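# Replace the shelf's front-right cell with the tray's new cell

## Task

Standing in front of the shelf, take out the cell at the right-hand end of the front row and put the new cell from the tray in its place. The removed cell must end upright on the tray. The new cell must stand upright in the vacated spot, facing the same way the old one did. The old cell's air hose must be pushed fully onto one of the two tubes on the new cell, and the new cell's plug must be fully inserted. Lids stay on, the other cells stay untouched, no cell may tilt far or be dropped, and no wire may come out of its plug or socket.

## Robot and tools

Robot: two seven-joint arms, left_arm and right_arm, each ending in a parallel two-finger gripper. The fingers point along the gripper's +z axis and close along its y axis. end_effector_position is the point midway between the pads when they are shut. Closed fingertips reach about 19 mm past it, fully open ones about 6 mm.

Frames: the scene frame has its origin at table height midway between the nominal bases, +z up, +x out over the table, and left_arm on the +y side (not tied to image sides). Cameras and the table use it. Each arm reports its hand pose, targets and velocities in its own base frame. Calibrated bases: left_arm (+0.033, +0.309, +0.027) m, quat_wxyz (+1.000, 0, 0, +0.005); right_arm (+0.053, -0.342, +0.027) m, quat_wxyz (+1.000, 0, 0, +0.024). Reported positions can be off by a few centimetres, more at long reach.

Row layout (execute_actions and move): one flat list of 16 numbers covering both arms, each in [-1, 1]: left dx, dy, dz, rx, ry, rz, left gripper position, left gripper speed, then the same eight for the right. dx..rz are an offset, not a pose: they count from that arm's Hand target as it stood when the action or call began, along that arm's base axes, with rotation about the Hand target point. 1.0 = 0.6 m or 180 degrees; rx, ry, rz form one rotation vector. A translation longer than 1.0 may be shortened. Sending the same offset twice moves twice. Six zeros re-command the current Hand target. Gripper numbers are absolute: position +1 = open 85 mm, 0 = about 45 mm, -1 = closed (not linear, so check position_measured_pct); speed -1 = about 20 mm/s, 0 = 85, +1 = 150. Gripper starts at +1. Always resend the gripper numbers you want kept; a 0 is a real command.

execute_actions: actions = list of actions; each action is up to 15 rows, one row per 1/30 s step; a short action repeats its last row to fill 15 steps. Every row counts from the action's starting pose. cameras optional; images come only for an empty list or when named (["all"] for every one). An empty actions list also shows the full result.

move: target = one row, or up to 15 rows that all count from the same starting Hand targets. Straight-line paths; both arms finish together; at least 0.5 s, cut off at 10 s. speed in m/s, 0.002 to 0.5 (default 0.25), one value or one per target; turning limited to twice that in rad/s, max 0.873. blend in m rounds corners (0 = stop at each). blocking=false returns after about 0.5 s while the move continues. No obstacle avoidance. Gripper changes in later targets are applied once everything is at rest there. Result adds a move: line (done, off_target, moving, held, fault) and limits (paced = pose clipped, held = steps withheld by a check, e.g. arm clearance).

wait: seconds 0 to 10, arms hold. stop: brakes a running move; fingers continue. zoom_image: camera (cam_high, cam_low, cam_shelf, cam_tray, cam_left_wrist, cam_right_wrist) and region [x0, y0, x1, y1] in pixels of its latest image (672x504), at most 504 each way. clear_fault: arm name, after a torque fault was reported. finished_scene: scene 1, optional; final.

Control notes: orientation commands are clipped each step to within 32 degrees of the measured one. Joint speed is capped (1.39 rad/s for the four inner joints, 1.22 for the wrist three), so large moves may still be under way when results return. A large gripper turn may swing the elbow. A gripper resting short of its Hand target stays there until a new command; send the remaining gap as an offset. Against a firm contact the arm is stiff, so a target a few mm past it pushes hard; to release a push, command back past the gripper.

Gripping: close to a position narrower than the object. object_status: 0 moving, 1 blocked opening, 2 stopped on an object early (firm grip, current near 1000 mA), 3 reached the asked position or pads met (empty or a soft grip). Hold the command steady up to 1.3 s to read it. Readings of 98 or more mean pads touching. Force depends on speed: about 100 N per pad at speed -1, 120 to 135 at 0, up to about 245 at +1 when closing from at least a centimetre wide. To release, open a few mm wider than the object.

Result lines: end_effector_position (m) and quat_wxyz, Hand target, Tool commands, position_measured_pct, object_status, motor_current_ma (effort, not force), joint positions, velocities ("within noise" if still), joint torques (positive toward larger angle), Flange force in gripper axes (includes held weight; absent after row calls until a move or wait), MOTOR HOT, fault lines.

Avoid: dropping or tipping cells, letting things leave the table, hard hits, strong pushes, twisting or jerking a held load, squeezing hard on a part still resting on something, and any contact between arms or a gripper closing on the other arm's fingers. Torque limits: 104.5 N m (first four joints), 51.3 (last three); exceeding one or straying 5 degrees stops that arm until clear_fault. Long stretched holds heat motors; at 75 °C the arm sinks for 30 to 60 s. Loose objects may occasionally be nudged.

Each tool is called after "Emit:" by a JSON object that holds its "api" and its "payload", one argument or row to a line.

## Session

Emit:
{"api": "execute_actions", "payload": {
  "actions": []
}}

Scene clock: 0.00 s.
left_arm: end_effector_position=(+0.2460, +0.2616, +0.1009) position_measured_pct=0.0 object_status=3 motor_current_ma=0 end_effector_quat_wxyz=(-0.021, +0.987, +0.157, -0.009) | right_arm: end_effector_position=(+0.2722, -0.1835, +0.1412) position_measured_pct=0.0 object_status=3 motor_current_ma=0 end_effector_quat_wxyz=(-0.263, -0.354, +0.680, -0.586)
Joint positions: left_arm=[-0.36 0.496 -0.652 2.084 0.406 0.674 3.758] | right_arm=[-0.539 1.035 0.003 2.367 1.148 1.278 0.661]
Joint velocities: within noise
Joint torques (N m): no reading
Flange force (N): no reading
Hand target: left_arm +0.2460, +0.2616, +0.1009; -0.021, +0.987, +0.157, -0.009 | right_arm +0.2722, -0.1835, +0.1412; -0.263, -0.354, +0.680, -0.586
Tool commands: left_gripper/position=+1.0 left_gripper/speed=+1.0 right_gripper/position=+1.0 right_gripper/speed=+1.0

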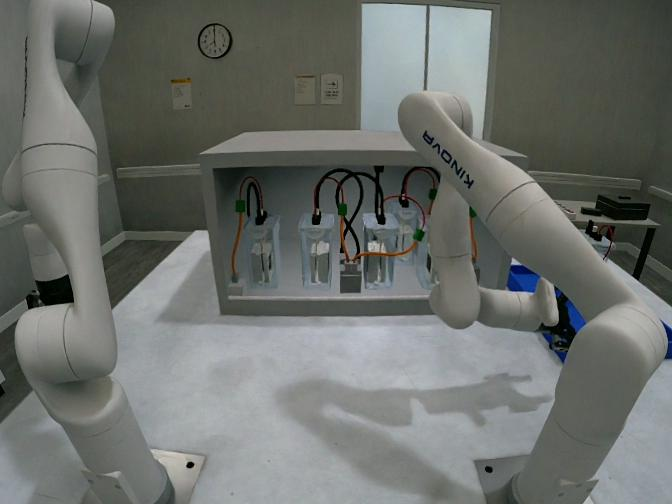

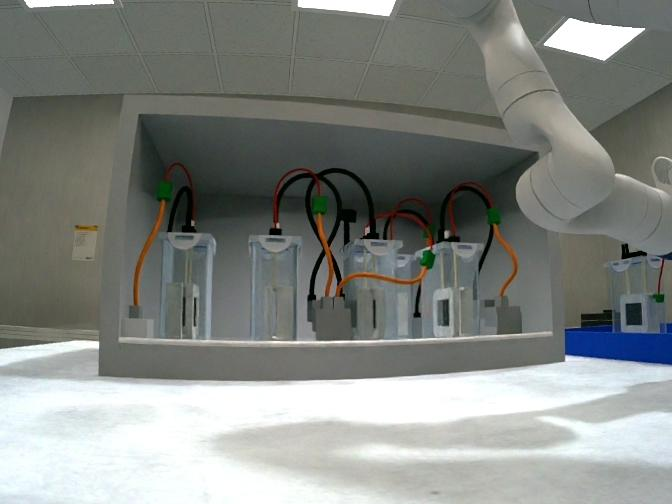

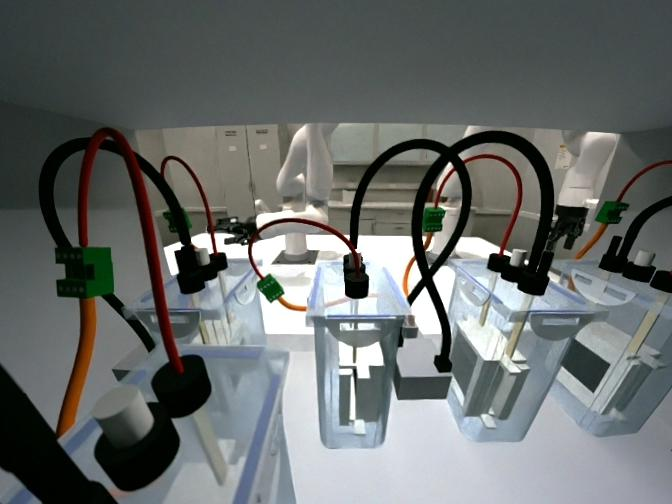

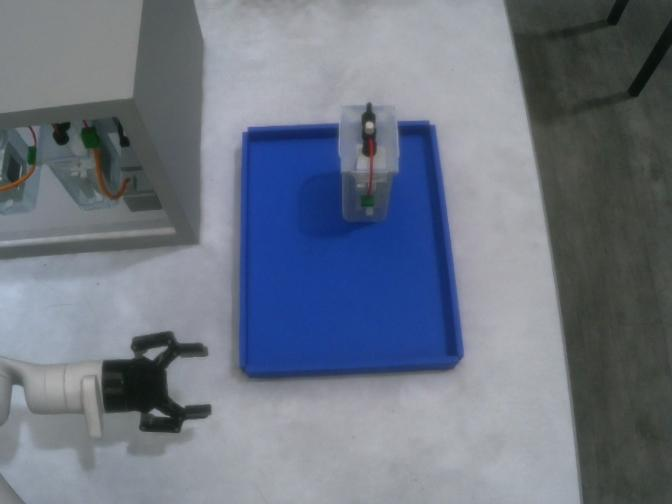

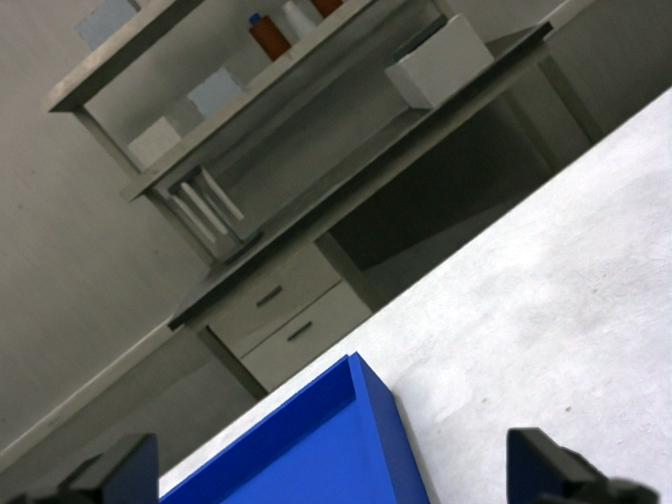

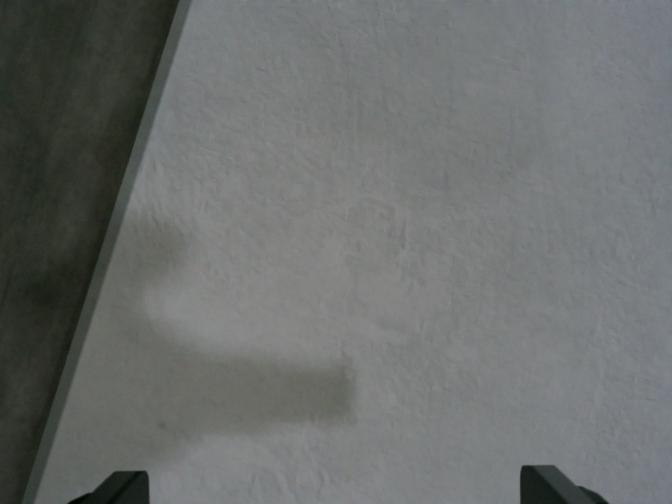

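Emit:
{"api": "zoom_image", "payload": {
  "camera": "cam_low",
  "region": [370, 160, 570, 350]
}}

Emit:
{"api": "zoom_image", "payload": {
  "camera": "cam_low",
  "region": [552, 200, 672, 350]
}}

Emit:
{"api": "zoom_image", "payload": {
  "camera": "cam_shelf",
  "region": [100, 130, 300, 370]
}}

Emit:
{"api": "zoom_image", "payload": {
  "camera": "cam_tray",
  "region": [310, 80, 430, 240]
}}

Emit:
{"api": "zoom_image", "payload": {
  "camera": "cam_tray",
  "region": [0, 90, 210, 260]
}}

Emit:
{"api": "zoom_image", "payload": {
  "camera": "cam_high",
  "region": [200, 140, 520, 330]
}}

Emit:
{"api": "zoom_image", "payload": {
  "camera": "cam_shelf",
  "region": [0, 110, 400, 504]
}}

Scaled by 2.520 from the camera's 672x504 image, which has a finer 960x720 frame.

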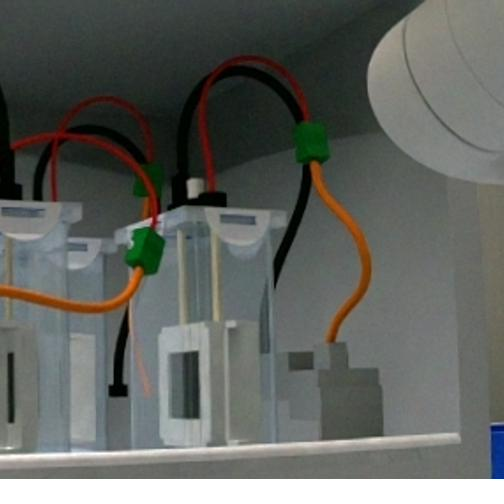

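Scaled by 3.360 from the camera's 672x504 image, which has a finer 960x720 frame.

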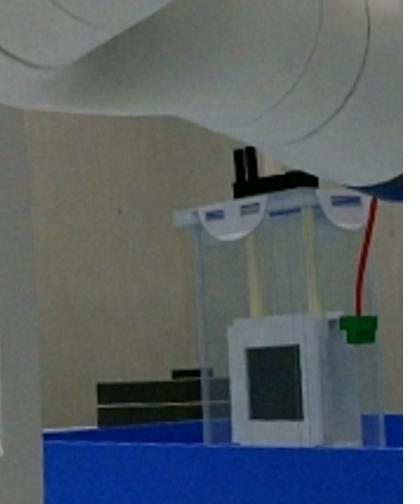

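Scaled by 2.100 from the camera's 672x504 image, which has a finer 960x720 frame.

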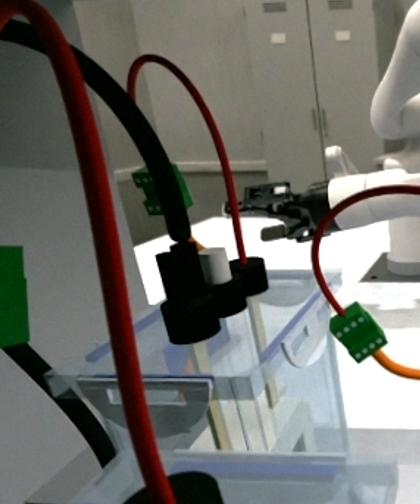

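Scaled by 3.150 from the camera's 672x504 image, which has a finer 960x720 frame.

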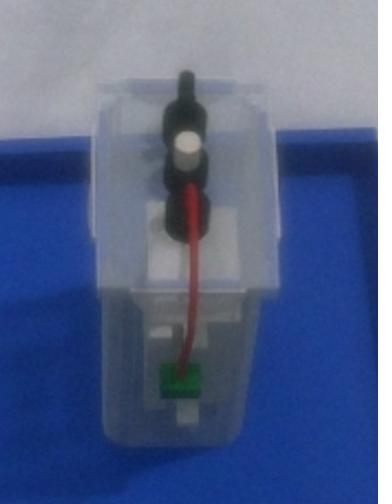

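Scaled by 2.400 from the camera's 672x504 image, which has a finer 960x720 frame.

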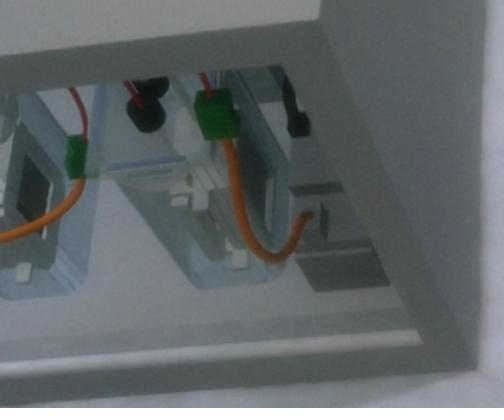

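Scaled by 1.575 from the camera's 672x504 image, which has a finer 960x720 frame.

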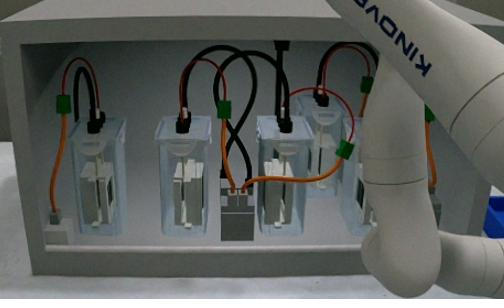

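Scaled by 1.260 from the camera's 672x504 image, which has a finer 960x720 frame.

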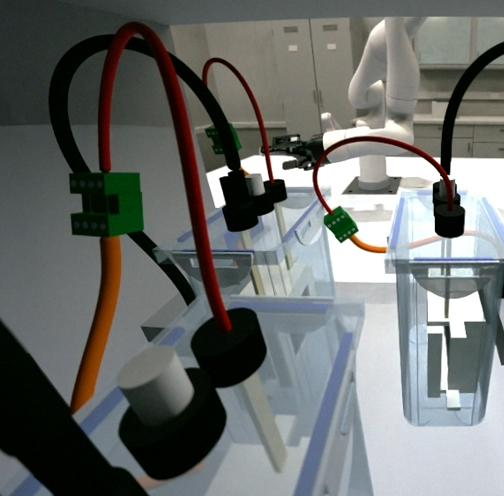

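Emit:
{"api": "move", "payload": {
  "target": [0,0,0,0,0,0,1,1,-0.037,0.306,0.348,-0.212,0.118,0.479,1,1],
  "cameras": ["cam_left_wrist","cam_high","cam_low","cam_shelf","cam_tray"]
}}

Scene clock: 84.00 s.
left_arm: end_effector_position=(+0.2460, +0.2616, +0.1009) position_measured_pct=0.0 object_status=3 motor_current_ma=0 end_effector_quat_wxyz=(-0.021, +0.987, +0.157, -0.009) | right_arm: end_effector_position=(+0.2582, -0.0605, +0.2797) position_measured_pct=0.0 object_status=3 motor_current_ma=0 end_effector_quat_wxyz=(+0.255, +0.496, -0.374, +0.741)
Joint positions: left_arm=[-0.36 0.496 -0.652 2.084 0.406 0.674 3.758] | right_arm=[-0.826 1.167 -0.548 2.583 0.753 1.873 0.509]
Joint torques (N m): left_arm=[-0.54 -13.87 -1.52 -7.04 0.11 -0.15 -0.54] | right_arm=[0.6 -12.48 -0.13 6.37 -1.8 2.22 0.09]
Flange force (N): left_arm=[-2.9 5.0 -0.5] | right_arm=[-0.9 -1.0 -2.6]
Hand target: left_arm +0.2460, +0.2616, +0.1009; -0.021, +0.987, +0.157, -0.009 | right_arm +0.2582, -0.0605, +0.2797; +0.255, +0.496, -0.374, +0.741 (not the last commanded pose)
Off the commanded pose: left_arm 0.000 m, 0 deg | right_arm 0.093 m, 58 deg.
led back after a hold (right arm): the arm was led back toward your command in small steps, so it may still be short of it.
move: held (right_arm; a check stopped the path); limits=held
pose unreachable (right arm): on one or more control steps of this call, first in action 0 (counted from 0), this arm could not follow its commanded pose, so it was not sent that pose on those steps. It may still have moved: this result reports where it is.
cause: moving toward the commanded pose would bring two parts of the arm too close to each other (joints 3 (upper arm roll) to 7 (wrist roll) lie between them).
Images, in order (width x height): cam_high 672x504, cam_low 672x504, cam_shelf 672x504, cam_tray 672x504, cam_left_wrist 672x504.

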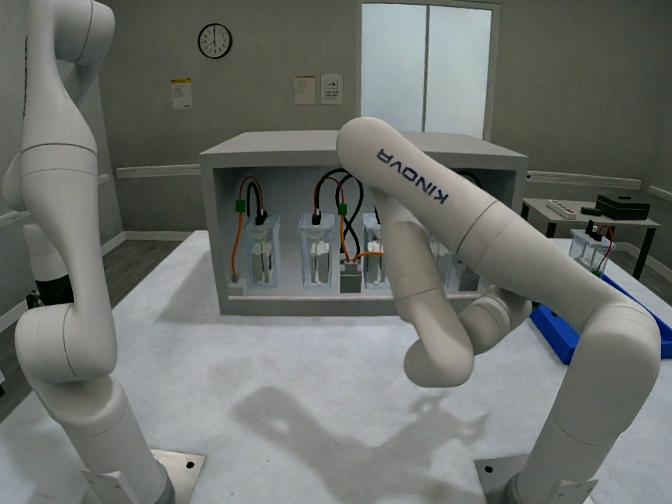

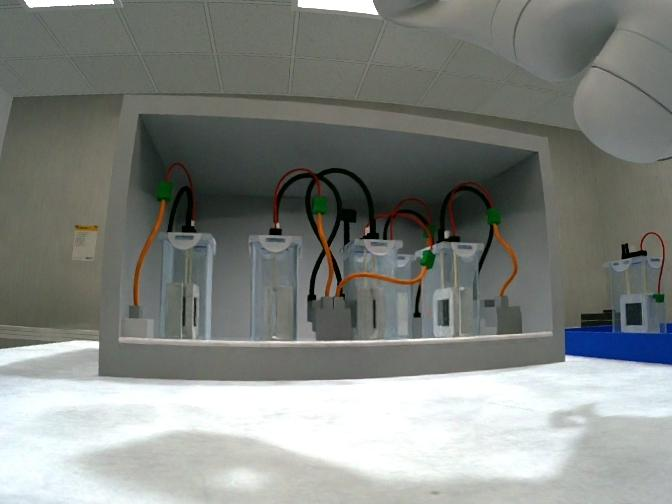

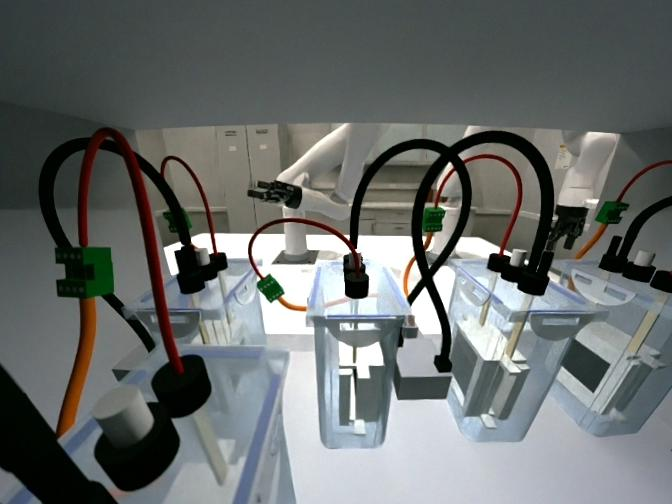

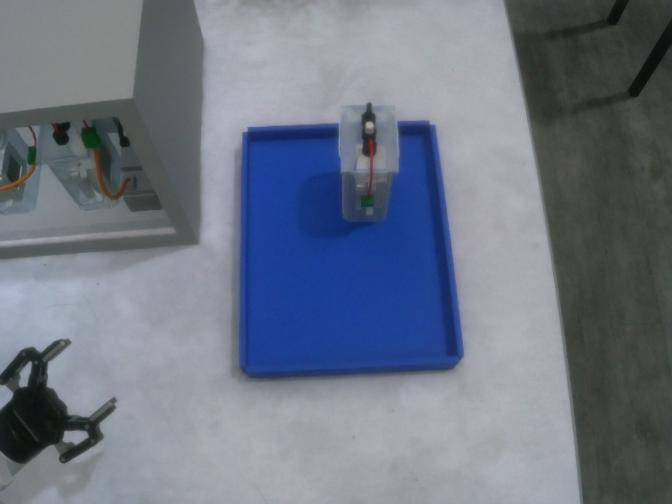

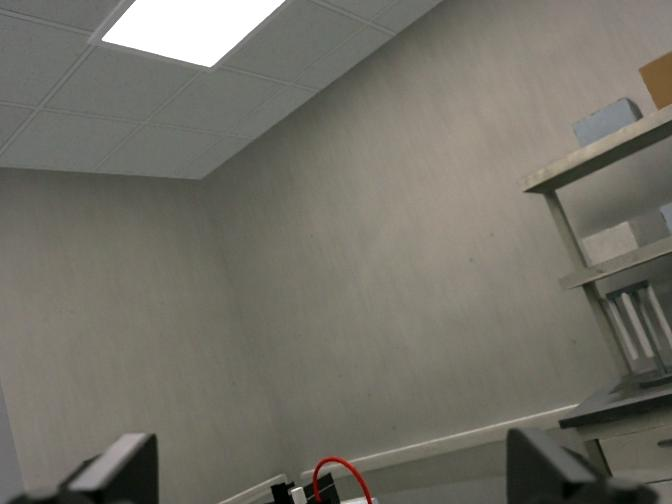

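Emit:
{"api": "move", "payload": {
  "target": [0,0,0,0,0,0,1,1,0.22,0.1,0.167,0.058,0.3175,0.2956,1,1],
  "cameras": ["cam_left_wrist","cam_high","cam_tray","cam_low","cam_shelf"]
}}

Scene clock: 128.70 s.
left_arm: end_effector_position=(+0.2460, +0.2616, +0.1009) position_measured_pct=0.0 object_status=3 motor_current_ma=0 end_effector_quat_wxyz=(-0.021, +0.987, +0.157, -0.009) | right_arm: end_effector_position=(+0.2706, -0.0540, +0.2890) position_measured_pct=0.0 object_status=3 motor_current_ma=0 end_effector_quat_wxyz=(+0.260, +0.524, -0.366, +0.724)
Joint positions: left_arm=[-0.36 0.496 -0.652 2.084 0.406 0.674 3.758] | right_arm=[-0.742 1.094 -0.665 2.583 0.757 1.971 0.598]
Joint torques (N m): left_arm=[-0.7 -13.78 -1.51 -7.03 0.09 -0.13 -0.59] | right_arm=[0.65 -12.61 -0.49 5.31 -1.71 2.3 0.08]
Flange force (N): left_arm=[-2.9 5.6 -0.9] | right_arm=[-1.1 -0.6 -2.9]
Hand target: left_arm +0.2460, +0.2616, +0.1009; -0.021, +0.987, +0.157, -0.009 | right_arm +0.2706, -0.0540, +0.2890; +0.260, +0.524, -0.366, +0.724 (not the last commanded pose)
Off the commanded pose: left_arm 0.000 m, 0 deg | right_arm 0.159 m, 75 deg.
move: held (right_arm; a check stopped the path); limits=held
pose unreachable (right arm): on one or more control steps of this call, first in action 0 (counted from 0), this arm could not follow its commanded pose, so it was not sent that pose on those steps. It may still have moved: this result reports where it is.
cause: moving toward the commanded pose would bring two parts of the arm too close to each other (joints 3 (upper arm roll) to 7 (wrist roll) lie between them).
Images, in order (width x height): cam_high 672x504, cam_low 672x504, cam_shelf 672x504, cam_tray 672x504, cam_left_wrist 672x504.

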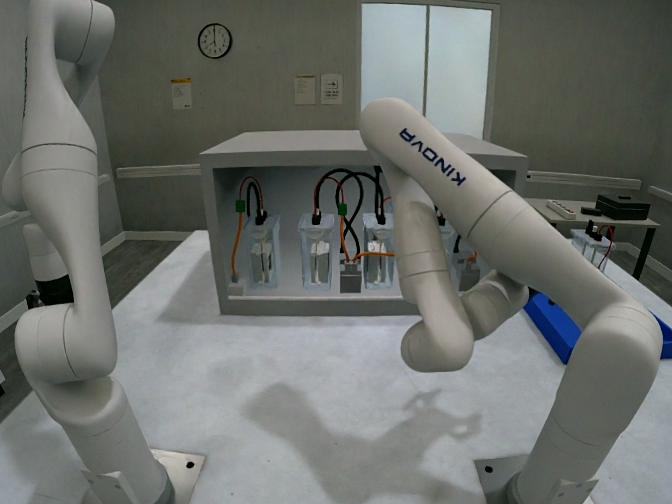

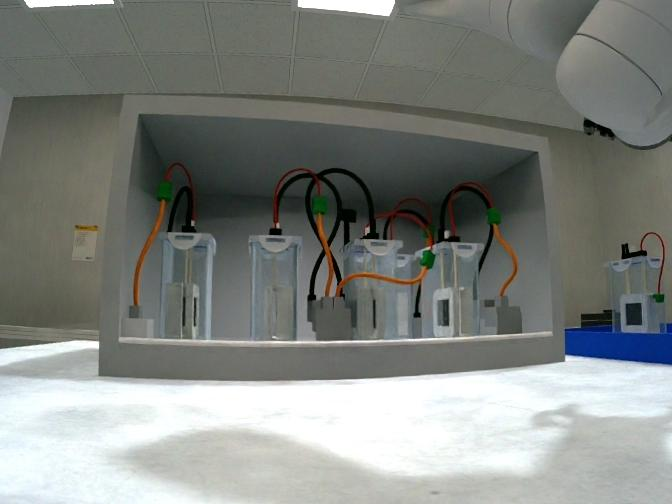

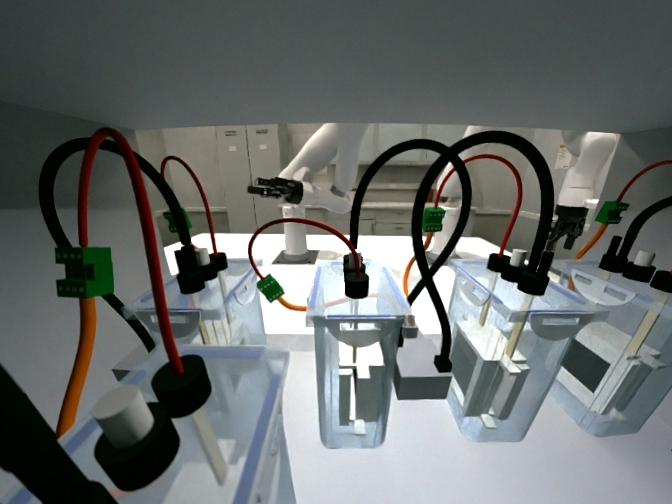

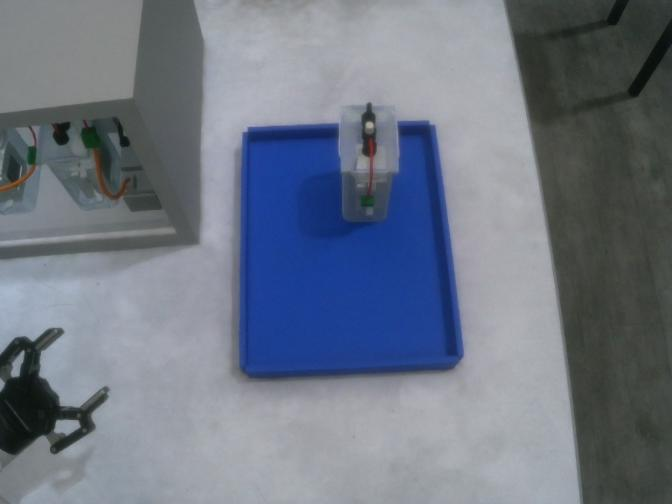

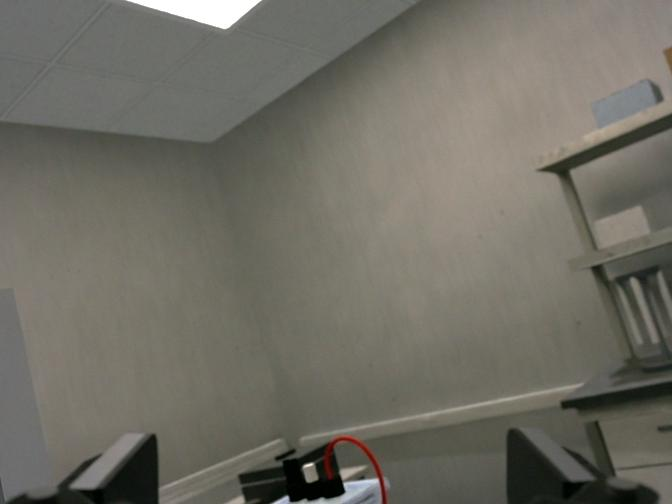

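Emit:
{"api": "move", "payload": {
  "target": [0,0,0,0,0,0,1,1,0.22,0,0.1,0,0,0,1,1]
}}

Scene clock: 138.70 s.
left_arm: end_effector_position=(+0.2460, +0.2616, +0.1009) position_measured_pct=0.0 object_status=3 motor_current_ma=0 end_effector_quat_wxyz=(-0.021, +0.987, +0.157, -0.009) | right_arm: end_effector_position=(+0.4026, -0.0540, +0.3490) position_measured_pct=0.0 object_status=3 motor_current_ma=0 end_effector_quat_wxyz=(+0.260, +0.524, -0.366, +0.724)
Joint positions: left_arm=[-0.36 0.496 -0.652 2.084 0.406 0.674 3.758] | right_arm=[-0.452 0.747 -0.464 2.346 1.418 2.077 1.358]
Joint torques (N m): left_arm=[-0.66 -13.85 -1.74 -7.06 0.11 -0.14 -0.54] | right_arm=[0.65 -14.22 -0.52 0.73 0.07 2.93 0.1]
Flange force (N): left_arm=[-2.8 5.3 -0.2] | right_arm=[-0.7 -3.3 -0.9]
Hand target: left_arm +0.2460, +0.2616, +0.1009; -0.021, +0.987, +0.157, -0.009 | right_arm +0.4026, -0.0540, +0.3490; +0.260, +0.524, -0.366, +0.724
Off the commanded pose: left_arm 0.000 m, 0 deg | right_arm 0.000 m, 0 deg.
move: done

Emit:
{"api": "move", "payload": {
  "target": [0,0,0,0,0,0,1,1,0,0.05,0.05,0.0627,0.2965,0.2896,1,1],
  "cameras": ["cam_left_wrist","cam_high","cam_tray","cam_low","cam_shelf"]
}}

Scene clock: 154.00 s.
left_arm: end_effector_position=(+0.2460, +0.2616, +0.1009) position_measured_pct=0.0 object_status=3 motor_current_ma=0 end_effector_quat_wxyz=(-0.021, +0.987, +0.157, -0.009) | right_arm: end_effector_position=(+0.4026, -0.0240, +0.3790) position_measured_pct=0.0 object_status=3 motor_current_ma=0 end_effector_quat_wxyz=(+0.010, +0.906, -0.022, +0.422)
Joint positions: left_arm=[-0.36 0.496 -0.652 2.084 0.406 0.674 3.758] | right_arm=[-0.512 -0.367 0.277 2.241 0.675 0.479 3.975]
Joint torques (N m): left_arm=[-0.57 -13.81 -1.71 -7.04 0.12 -0.13 -0.58] | right_arm=[0.58 -2.37 -2.15 -9.86 0.67 -1.45 0.03]
Flange force (N): left_arm=[-2.9 5.2 -0.3] | right_arm=[4.7 5.4 -0.2]
Hand target: left_arm +0.2460, +0.2616, +0.1009; -0.021, +0.987, +0.157, -0.009 | right_arm +0.4026, -0.0240, +0.3790; +0.010, +0.906, -0.022, +0.422
Off the commanded pose: left_arm 0.000 m, 0 deg | right_arm 0.000 m, 0 deg.
move: done
Images, in order (width x height): cam_high 672x504, cam_low 672x504, cam_shelf 672x504, cam_tray 672x504, cam_left_wrist 672x504.

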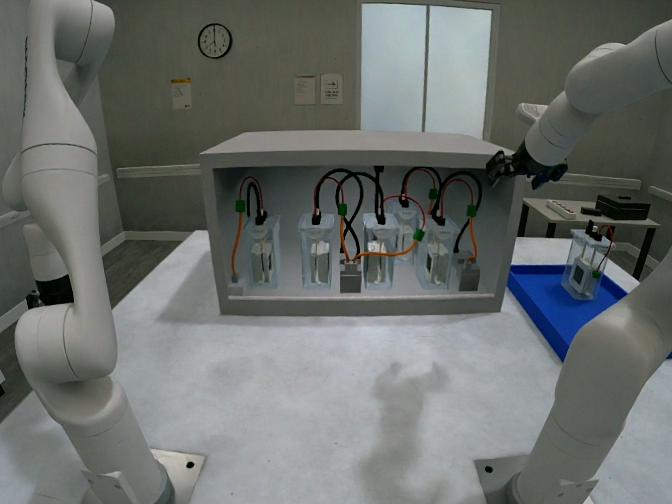

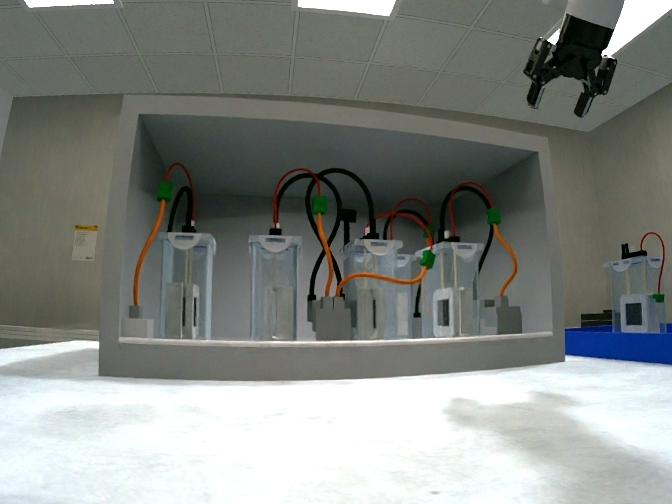

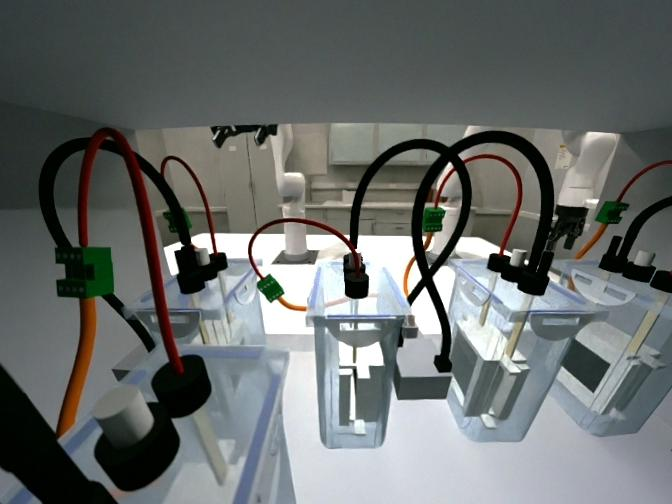

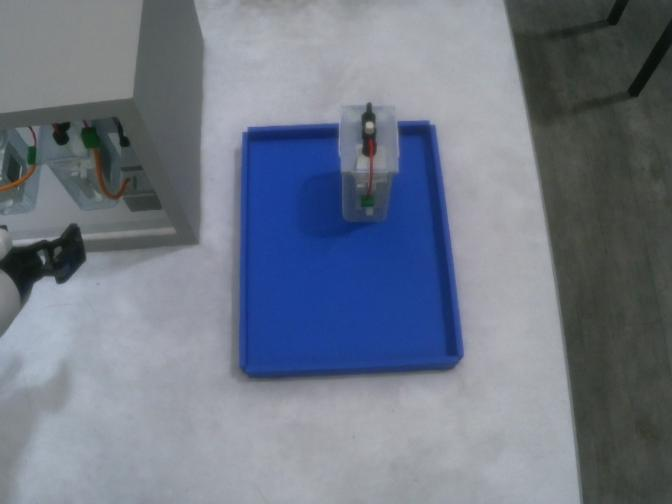

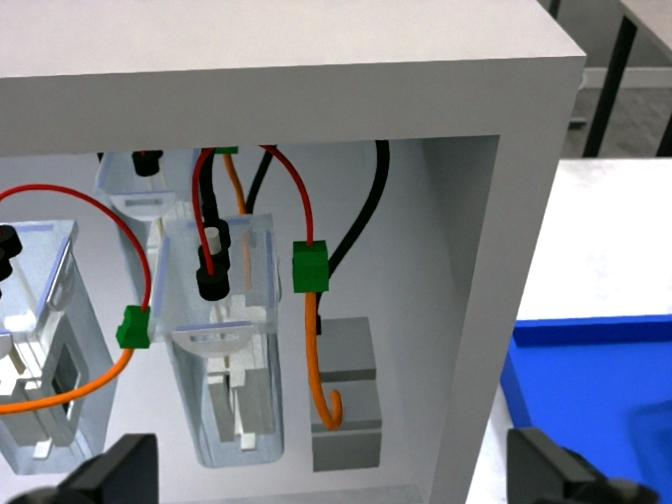

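Emit:
{"api": "zoom_image", "payload": {
  "camera": "cam_left_wrist",
  "region": [90, 130, 410, 480]
}}

Scaled by 1.440.

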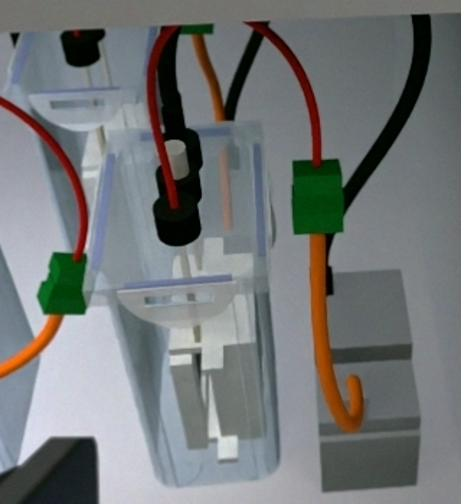

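Emit:
{"api": "move", "payload": {
  "target": [0,0,0,0,0,0,1,1,0,0,-0.15,0,0,0,1,1],
  "cameras": ["cam_left_wrist"]
}}

Emit:
{"api": "move", "payload": {
  "target": [0,0,0,0,0,0,1,1,0,-0.1,0,0,0,0,1,1],
  "cameras": ["cam_left_wrist","cam_tray"]
}}

Scene clock: 178.03 s.
left_arm: end_effector_position=(+0.2460, +0.2616, +0.1009) position_measured_pct=0.0 object_status=3 motor_current_ma=0 end_effector_quat_wxyz=(-0.021, +0.987, +0.157, -0.009) | right_arm: end_effector_position=(+0.4024, -0.0241, +0.2893) position_measured_pct=0.0 object_status=3 motor_current_ma=0 end_effector_quat_wxyz=(+0.001, +0.913, -0.018, +0.409)
Joint positions: left_arm=[-0.36 0.496 -0.652 2.084 0.406 0.674 3.758] | right_arm=[-0.068 -0.17 0.028 2.443 1.069 0.058 3.589]
Joint torques (N m): left_arm=[-0.64 -13.81 -1.58 -6.97 0.15 -0.08 -0.58] | right_arm=[0.72 -5.21 -0.94 -8.23 0.06 -0.79 0.06]
Flange force (N): left_arm=[-2.8 5.3 -0.7] | right_arm=no reading
Hand target: left_arm +0.2460, +0.2616, +0.1009; -0.021, +0.987, +0.157, -0.009 | right_arm +0.4026, -0.0240, +0.2890; +0.010, +0.906, -0.022, +0.422
Off the commanded pose: left_arm 0.000 m, 0 deg | right_arm 0.000 m, 2 deg.
move: done
Images, in order (width x height): cam_left_wrist 672x504.

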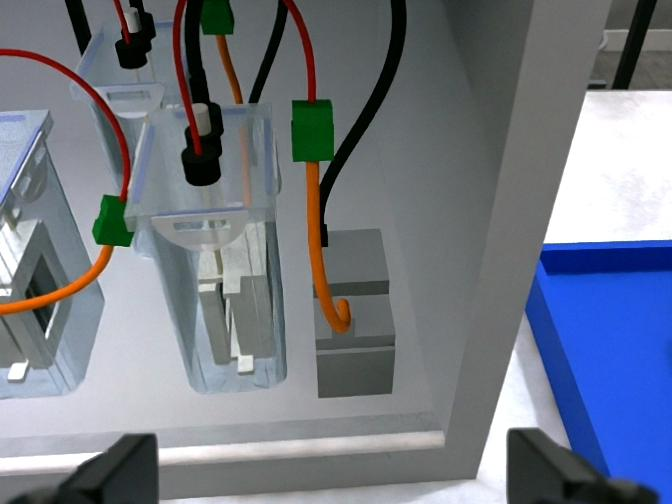

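Scene clock: 179.13 s.
left_arm: end_effector_position=(+0.2460, +0.2616, +0.1009) position_measured_pct=0.0 object_status=3 motor_current_ma=0 end_effector_quat_wxyz=(-0.021, +0.987, +0.157, -0.009) | right_arm: end_effector_position=(+0.4026, -0.0839, +0.2888) position_measured_pct=0.0 object_status=3 motor_current_ma=0 end_effector_quat_wxyz=(+0.010, +0.905, -0.022, +0.424)
Joint positions: left_arm=[-0.36 0.496 -0.652 2.084 0.406 0.674 3.758] | right_arm=[-0.032 -0.145 0.27 2.454 1.269 -0.123 3.595]
Joint torques (N m): left_arm=[-0.66 -13.83 -1.66 -7.11 0.14 -0.19 -0.55] | right_arm=[0.68 -5.22 -1.13 -8.01 -0.28 -0.78 0.05]
Flange force (N): left_arm=[-3.0 5.4 -0.6] | right_arm=no reading
Hand target: left_arm +0.2460, +0.2616, +0.1009; -0.021, +0.987, +0.157, -0.009 | right_arm +0.4026, -0.0840, +0.2890; +0.010, +0.906, -0.022, +0.422
Off the commanded pose: left_arm 0.000 m, 0 deg | right_arm 0.000 m, 0 deg.
move: done
Images, in order (width x height): cam_tray 672x504, cam_left_wrist 672x504.

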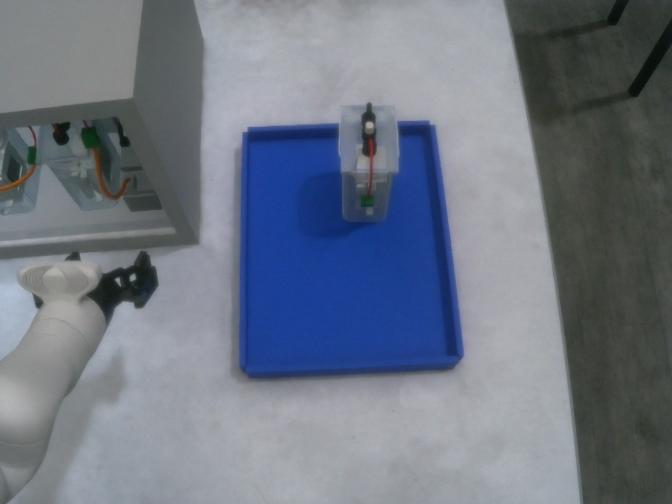

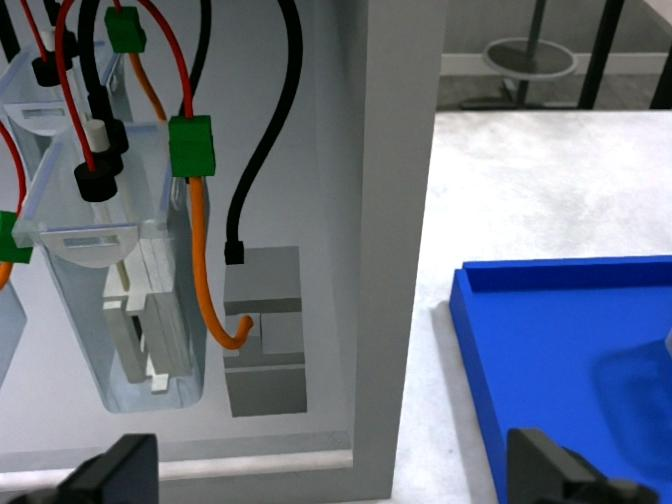

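Emit:
{"api": "move", "payload": {
  "target": [0,0,0,0,0,0,1,1,-0.1,0,0.1,0,0,-0.0833,1,1],
  "cameras": ["cam_left_wrist"]
}}

Emit:
{"api": "move", "payload": {
  "target": [0,0,0,0,0,0,1,1,0,0,0,0,0,-0.0833,1,1],
  "cameras": ["cam_left_wrist"]
}}

Emit:
{"api": "move", "payload": {
  "target": [0,0,0,0,0,0,1,1,0,-0.2,0,0,0,0,1,1],
  "cameras": ["cam_left_wrist","cam_tray"]
}}

Scene clock: 208.37 s.
left_arm: end_effector_position=(+0.2460, +0.2616, +0.1009) position_measured_pct=0.0 object_status=3 motor_current_ma=0 end_effector_quat_wxyz=(-0.021, +0.987, +0.157, -0.009) | right_arm: end_effector_position=(+0.3426, -0.0840, +0.3490) position_measured_pct=0.0 object_status=3 motor_current_ma=0 end_effector_quat_wxyz=(+0.065, +0.896, -0.140, +0.417)
Joint positions: left_arm=[-0.36 0.496 -0.652 2.084 0.406 0.674 3.758] | right_arm=[-0.251 -0.449 0.071 2.392 0.841 0.541 3.636]
Joint torques (N m): left_arm=[-0.59 -13.99 -1.72 -7.01 0.14 -0.1 -0.52] | right_arm=[0.59 -0.87 -1.69 -9.56 0.98 -0.9 0.05]
Flange force (N): left_arm=[-2.7 5.0 0.2] | right_arm=[4.5 4.6 -2.0]
Hand target: left_arm +0.2460, +0.2616, +0.1009; -0.021, +0.987, +0.157, -0.009 | right_arm +0.3426, -0.0840, +0.3490; +0.065, +0.896, -0.140, +0.417
Off the commanded pose: left_arm 0.000 m, 0 deg | right_arm 0.000 m, 0 deg.
move: done
Images, in order (width x height): cam_left_wrist 672x504.

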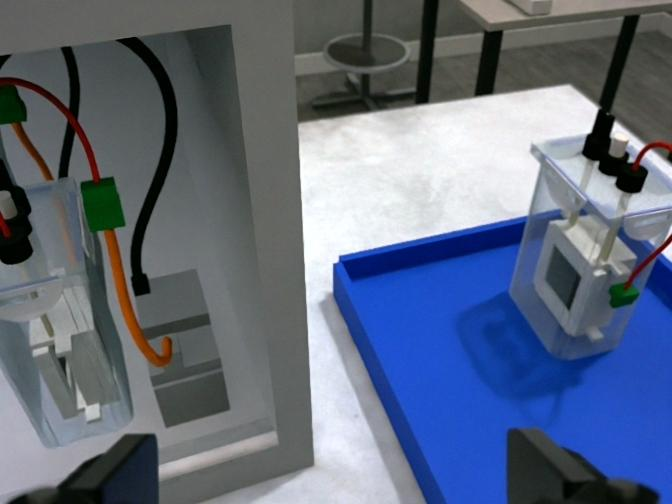

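Scene clock: 209.43 s.
left_arm: end_effector_position=(+0.2460, +0.2616, +0.1009) position_measured_pct=0.0 object_status=3 motor_current_ma=0 end_effector_quat_wxyz=(-0.021, +0.987, +0.157, -0.009) | right_arm: end_effector_position=(+0.3426, -0.0840, +0.3490) position_measured_pct=0.0 object_status=3 motor_current_ma=0 end_effector_quat_wxyz=(+0.118, +0.870, -0.256, +0.405)
Joint positions: left_arm=[-0.36 0.496 -0.652 2.084 0.406 0.674 3.758] | right_arm=[-0.091 -0.329 -0.249 2.336 0.919 0.756 3.214]
Joint torques (N m): left_arm=[-0.5 -13.78 -1.59 -7.05 0.11 -0.13 -0.55] | right_arm=[0.57 -2.82 -0.8 -8.67 1.51 0.02 0.04]
Flange force (N): left_arm=[-3.1 5.0 -0.4] | right_arm=[4.2 2.3 -1.6]
Hand target: left_arm +0.2460, +0.2616, +0.1009; -0.021, +0.987, +0.157, -0.009 | right_arm +0.3425, -0.0840, +0.3490; +0.118, +0.870, -0.256, +0.405
Off the commanded pose: left_arm 0.000 m, 0 deg | right_arm 0.000 m, 0 deg.
move: done
Images, in order (width x height): cam_left_wrist 672x504.

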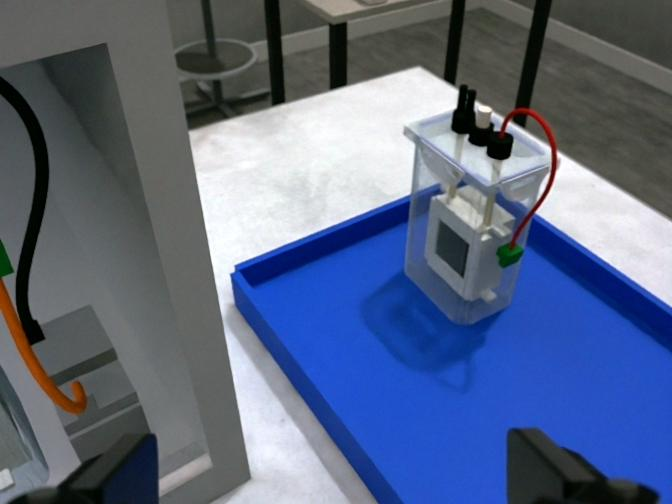

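Scene clock: 210.63 s.
left_arm: end_effector_position=(+0.2460, +0.2616, +0.1009) position_measured_pct=0.0 object_status=3 motor_current_ma=0 end_effector_quat_wxyz=(-0.021, +0.987, +0.157, -0.009) | right_arm: end_effector_position=(+0.3426, -0.2040, +0.3490) position_measured_pct=0.0 object_status=3 motor_current_ma=0 end_effector_quat_wxyz=(+0.118, +0.870, -0.256, +0.405)
Joint positions: left_arm=[-0.36 0.496 -0.652 2.084 0.406 0.674 3.758] | right_arm=[-0.057 -0.336 0.262 2.331 0.915 0.44 3.661]
Joint torques (N m): left_arm=[-0.57 -13.83 -1.66 -7.12 0.15 -0.12 -0.62] | right_arm=[0.69 -2.46 -1.95 -9.35 0.83 -0.94 0.01]
Flange force (N): left_arm=[-3.1 5.4 -0.4] | right_arm=[6.0 4.8 -2.0]
Hand target: left_arm +0.2460, +0.2616, +0.1009; -0.021, +0.987, +0.157, -0.009 | right_arm +0.3426, -0.2040, +0.3490; +0.118, +0.870, -0.256, +0.405
Off the commanded pose: left_arm 0.000 m, 0 deg | right_arm 0.000 m, 0 deg.
move: done
Images, in order (width x height): cam_tray 672x504, cam_left_wrist 672x504.

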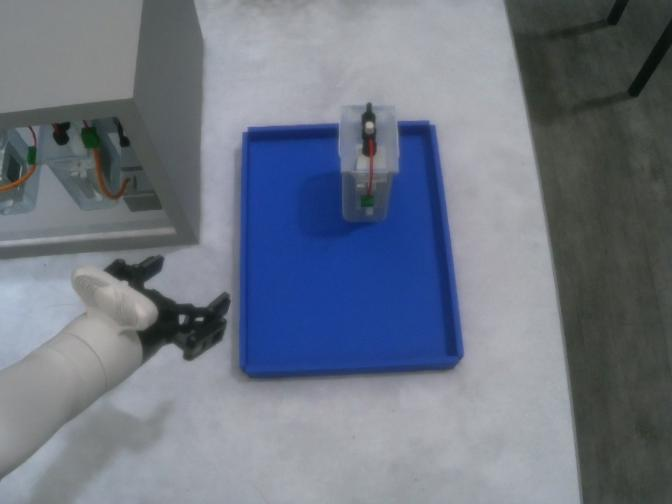

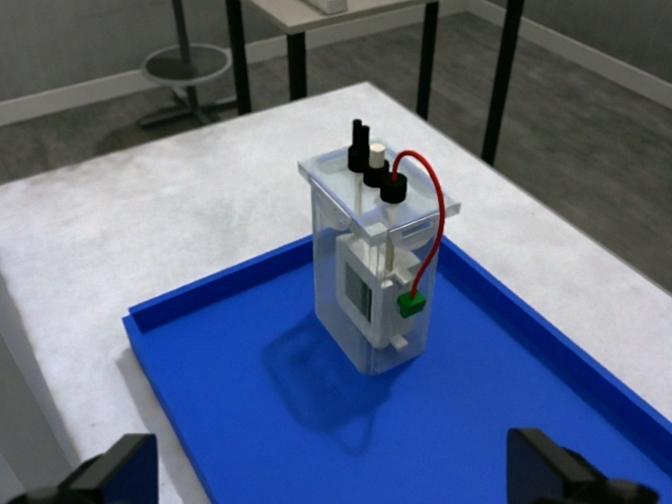

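Emit:
{"api": "zoom_image", "payload": {
  "camera": "cam_left_wrist",
  "region": [280, 100, 480, 390]
}}

Emit:
{"api": "execute_actions", "payload": {
  "actions": [],
  "cameras": ["cam_shelf"]
}}

Emit:
{"api": "zoom_image", "payload": {
  "camera": "cam_shelf",
  "region": [140, 150, 240, 260]
}}

Emit:
{"api": "zoom_image", "payload": {
  "camera": "cam_shelf",
  "region": [40, 225, 130, 315]
}}

Scaled by 1.738.

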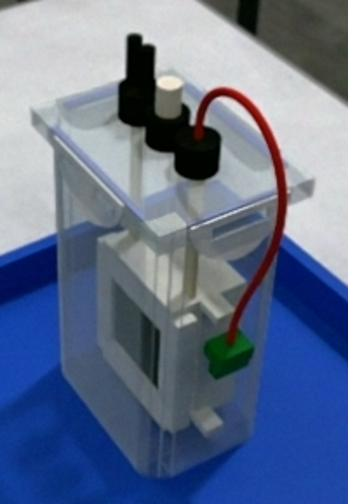

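Scene clock: 319.67 s.
left_arm: end_effector_position=(+0.2460, +0.2616, +0.1009) position_measured_pct=0.0 object_status=3 motor_current_ma=0 end_effector_quat_wxyz=(-0.021, +0.987, +0.157, -0.009) | right_arm: end_effector_position=(+0.3426, -0.2040, +0.3490) position_measured_pct=0.0 object_status=3 motor_current_ma=0 end_effector_quat_wxyz=(+0.119, +0.870, -0.256, +0.405)
Joint positions: left_arm=[-0.36 0.496 -0.652 2.084 0.406 0.674 3.758] | right_arm=[-0.057 -0.336 0.262 2.331 0.915 0.44 3.661]
Joint velocities: within noise
Joint torques (N m): left_arm=[-0.59 -13.9 -1.63 -6.98 0.22 -0.1 -0.57] | right_arm=[0.64 -2.43 -1.93 -9.42 0.77 -0.95 0.05]
Flange force (N): left_arm=[-2.7 5.1 -0.5] | right_arm=[5.3 4.5 -1.8]
Hand target: left_arm +0.2460, +0.2616, +0.1009; -0.021, +0.987, +0.157, -0.009 | right_arm +0.3426, -0.2040, +0.3490; +0.118, +0.870, -0.256, +0.405
Tool commands: left_gripper/position=+1.0 left_gripper/speed=+1.0 right_gripper/position=+1.0 right_gripper/speed=+1.0
Off the commanded pose: left_arm 0.000 m, 0 deg | right_arm 0.000 m, 0 deg.
Images, in order (width x height): cam_shelf 672x504.

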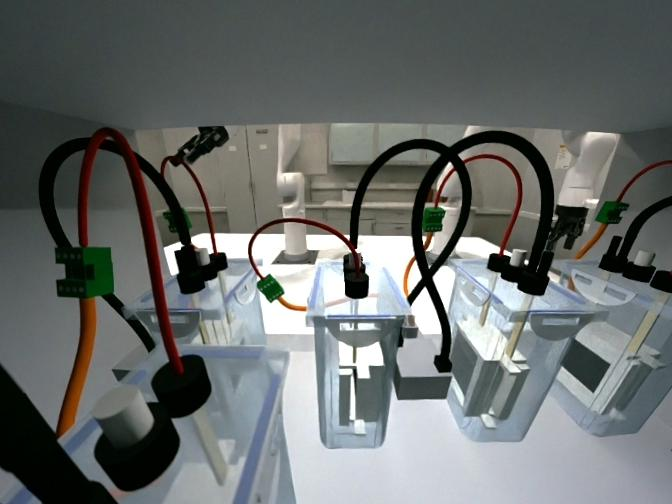

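Scaled by 4.582 from the camera's 672x504 image, which has a finer 960x720 frame.

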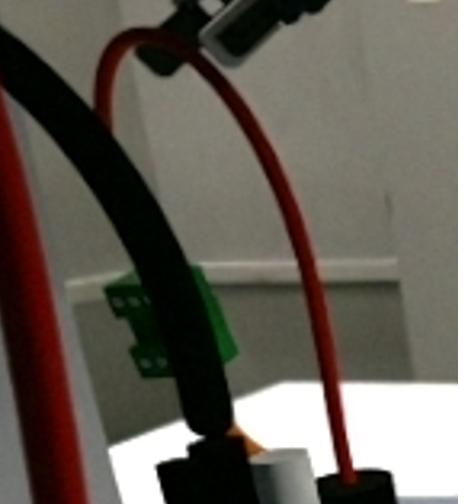

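Scaled by 5.600 from the camera's 672x504 image, which has a finer 960x720 frame.

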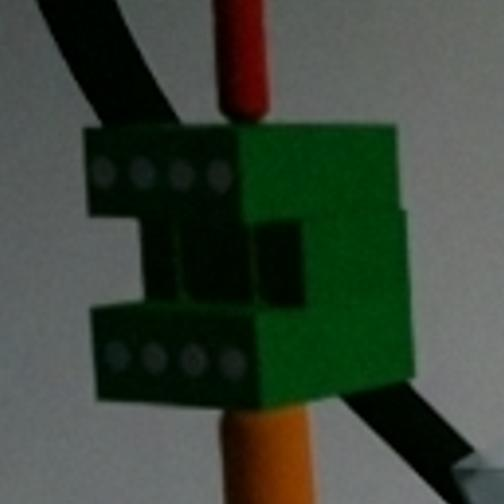

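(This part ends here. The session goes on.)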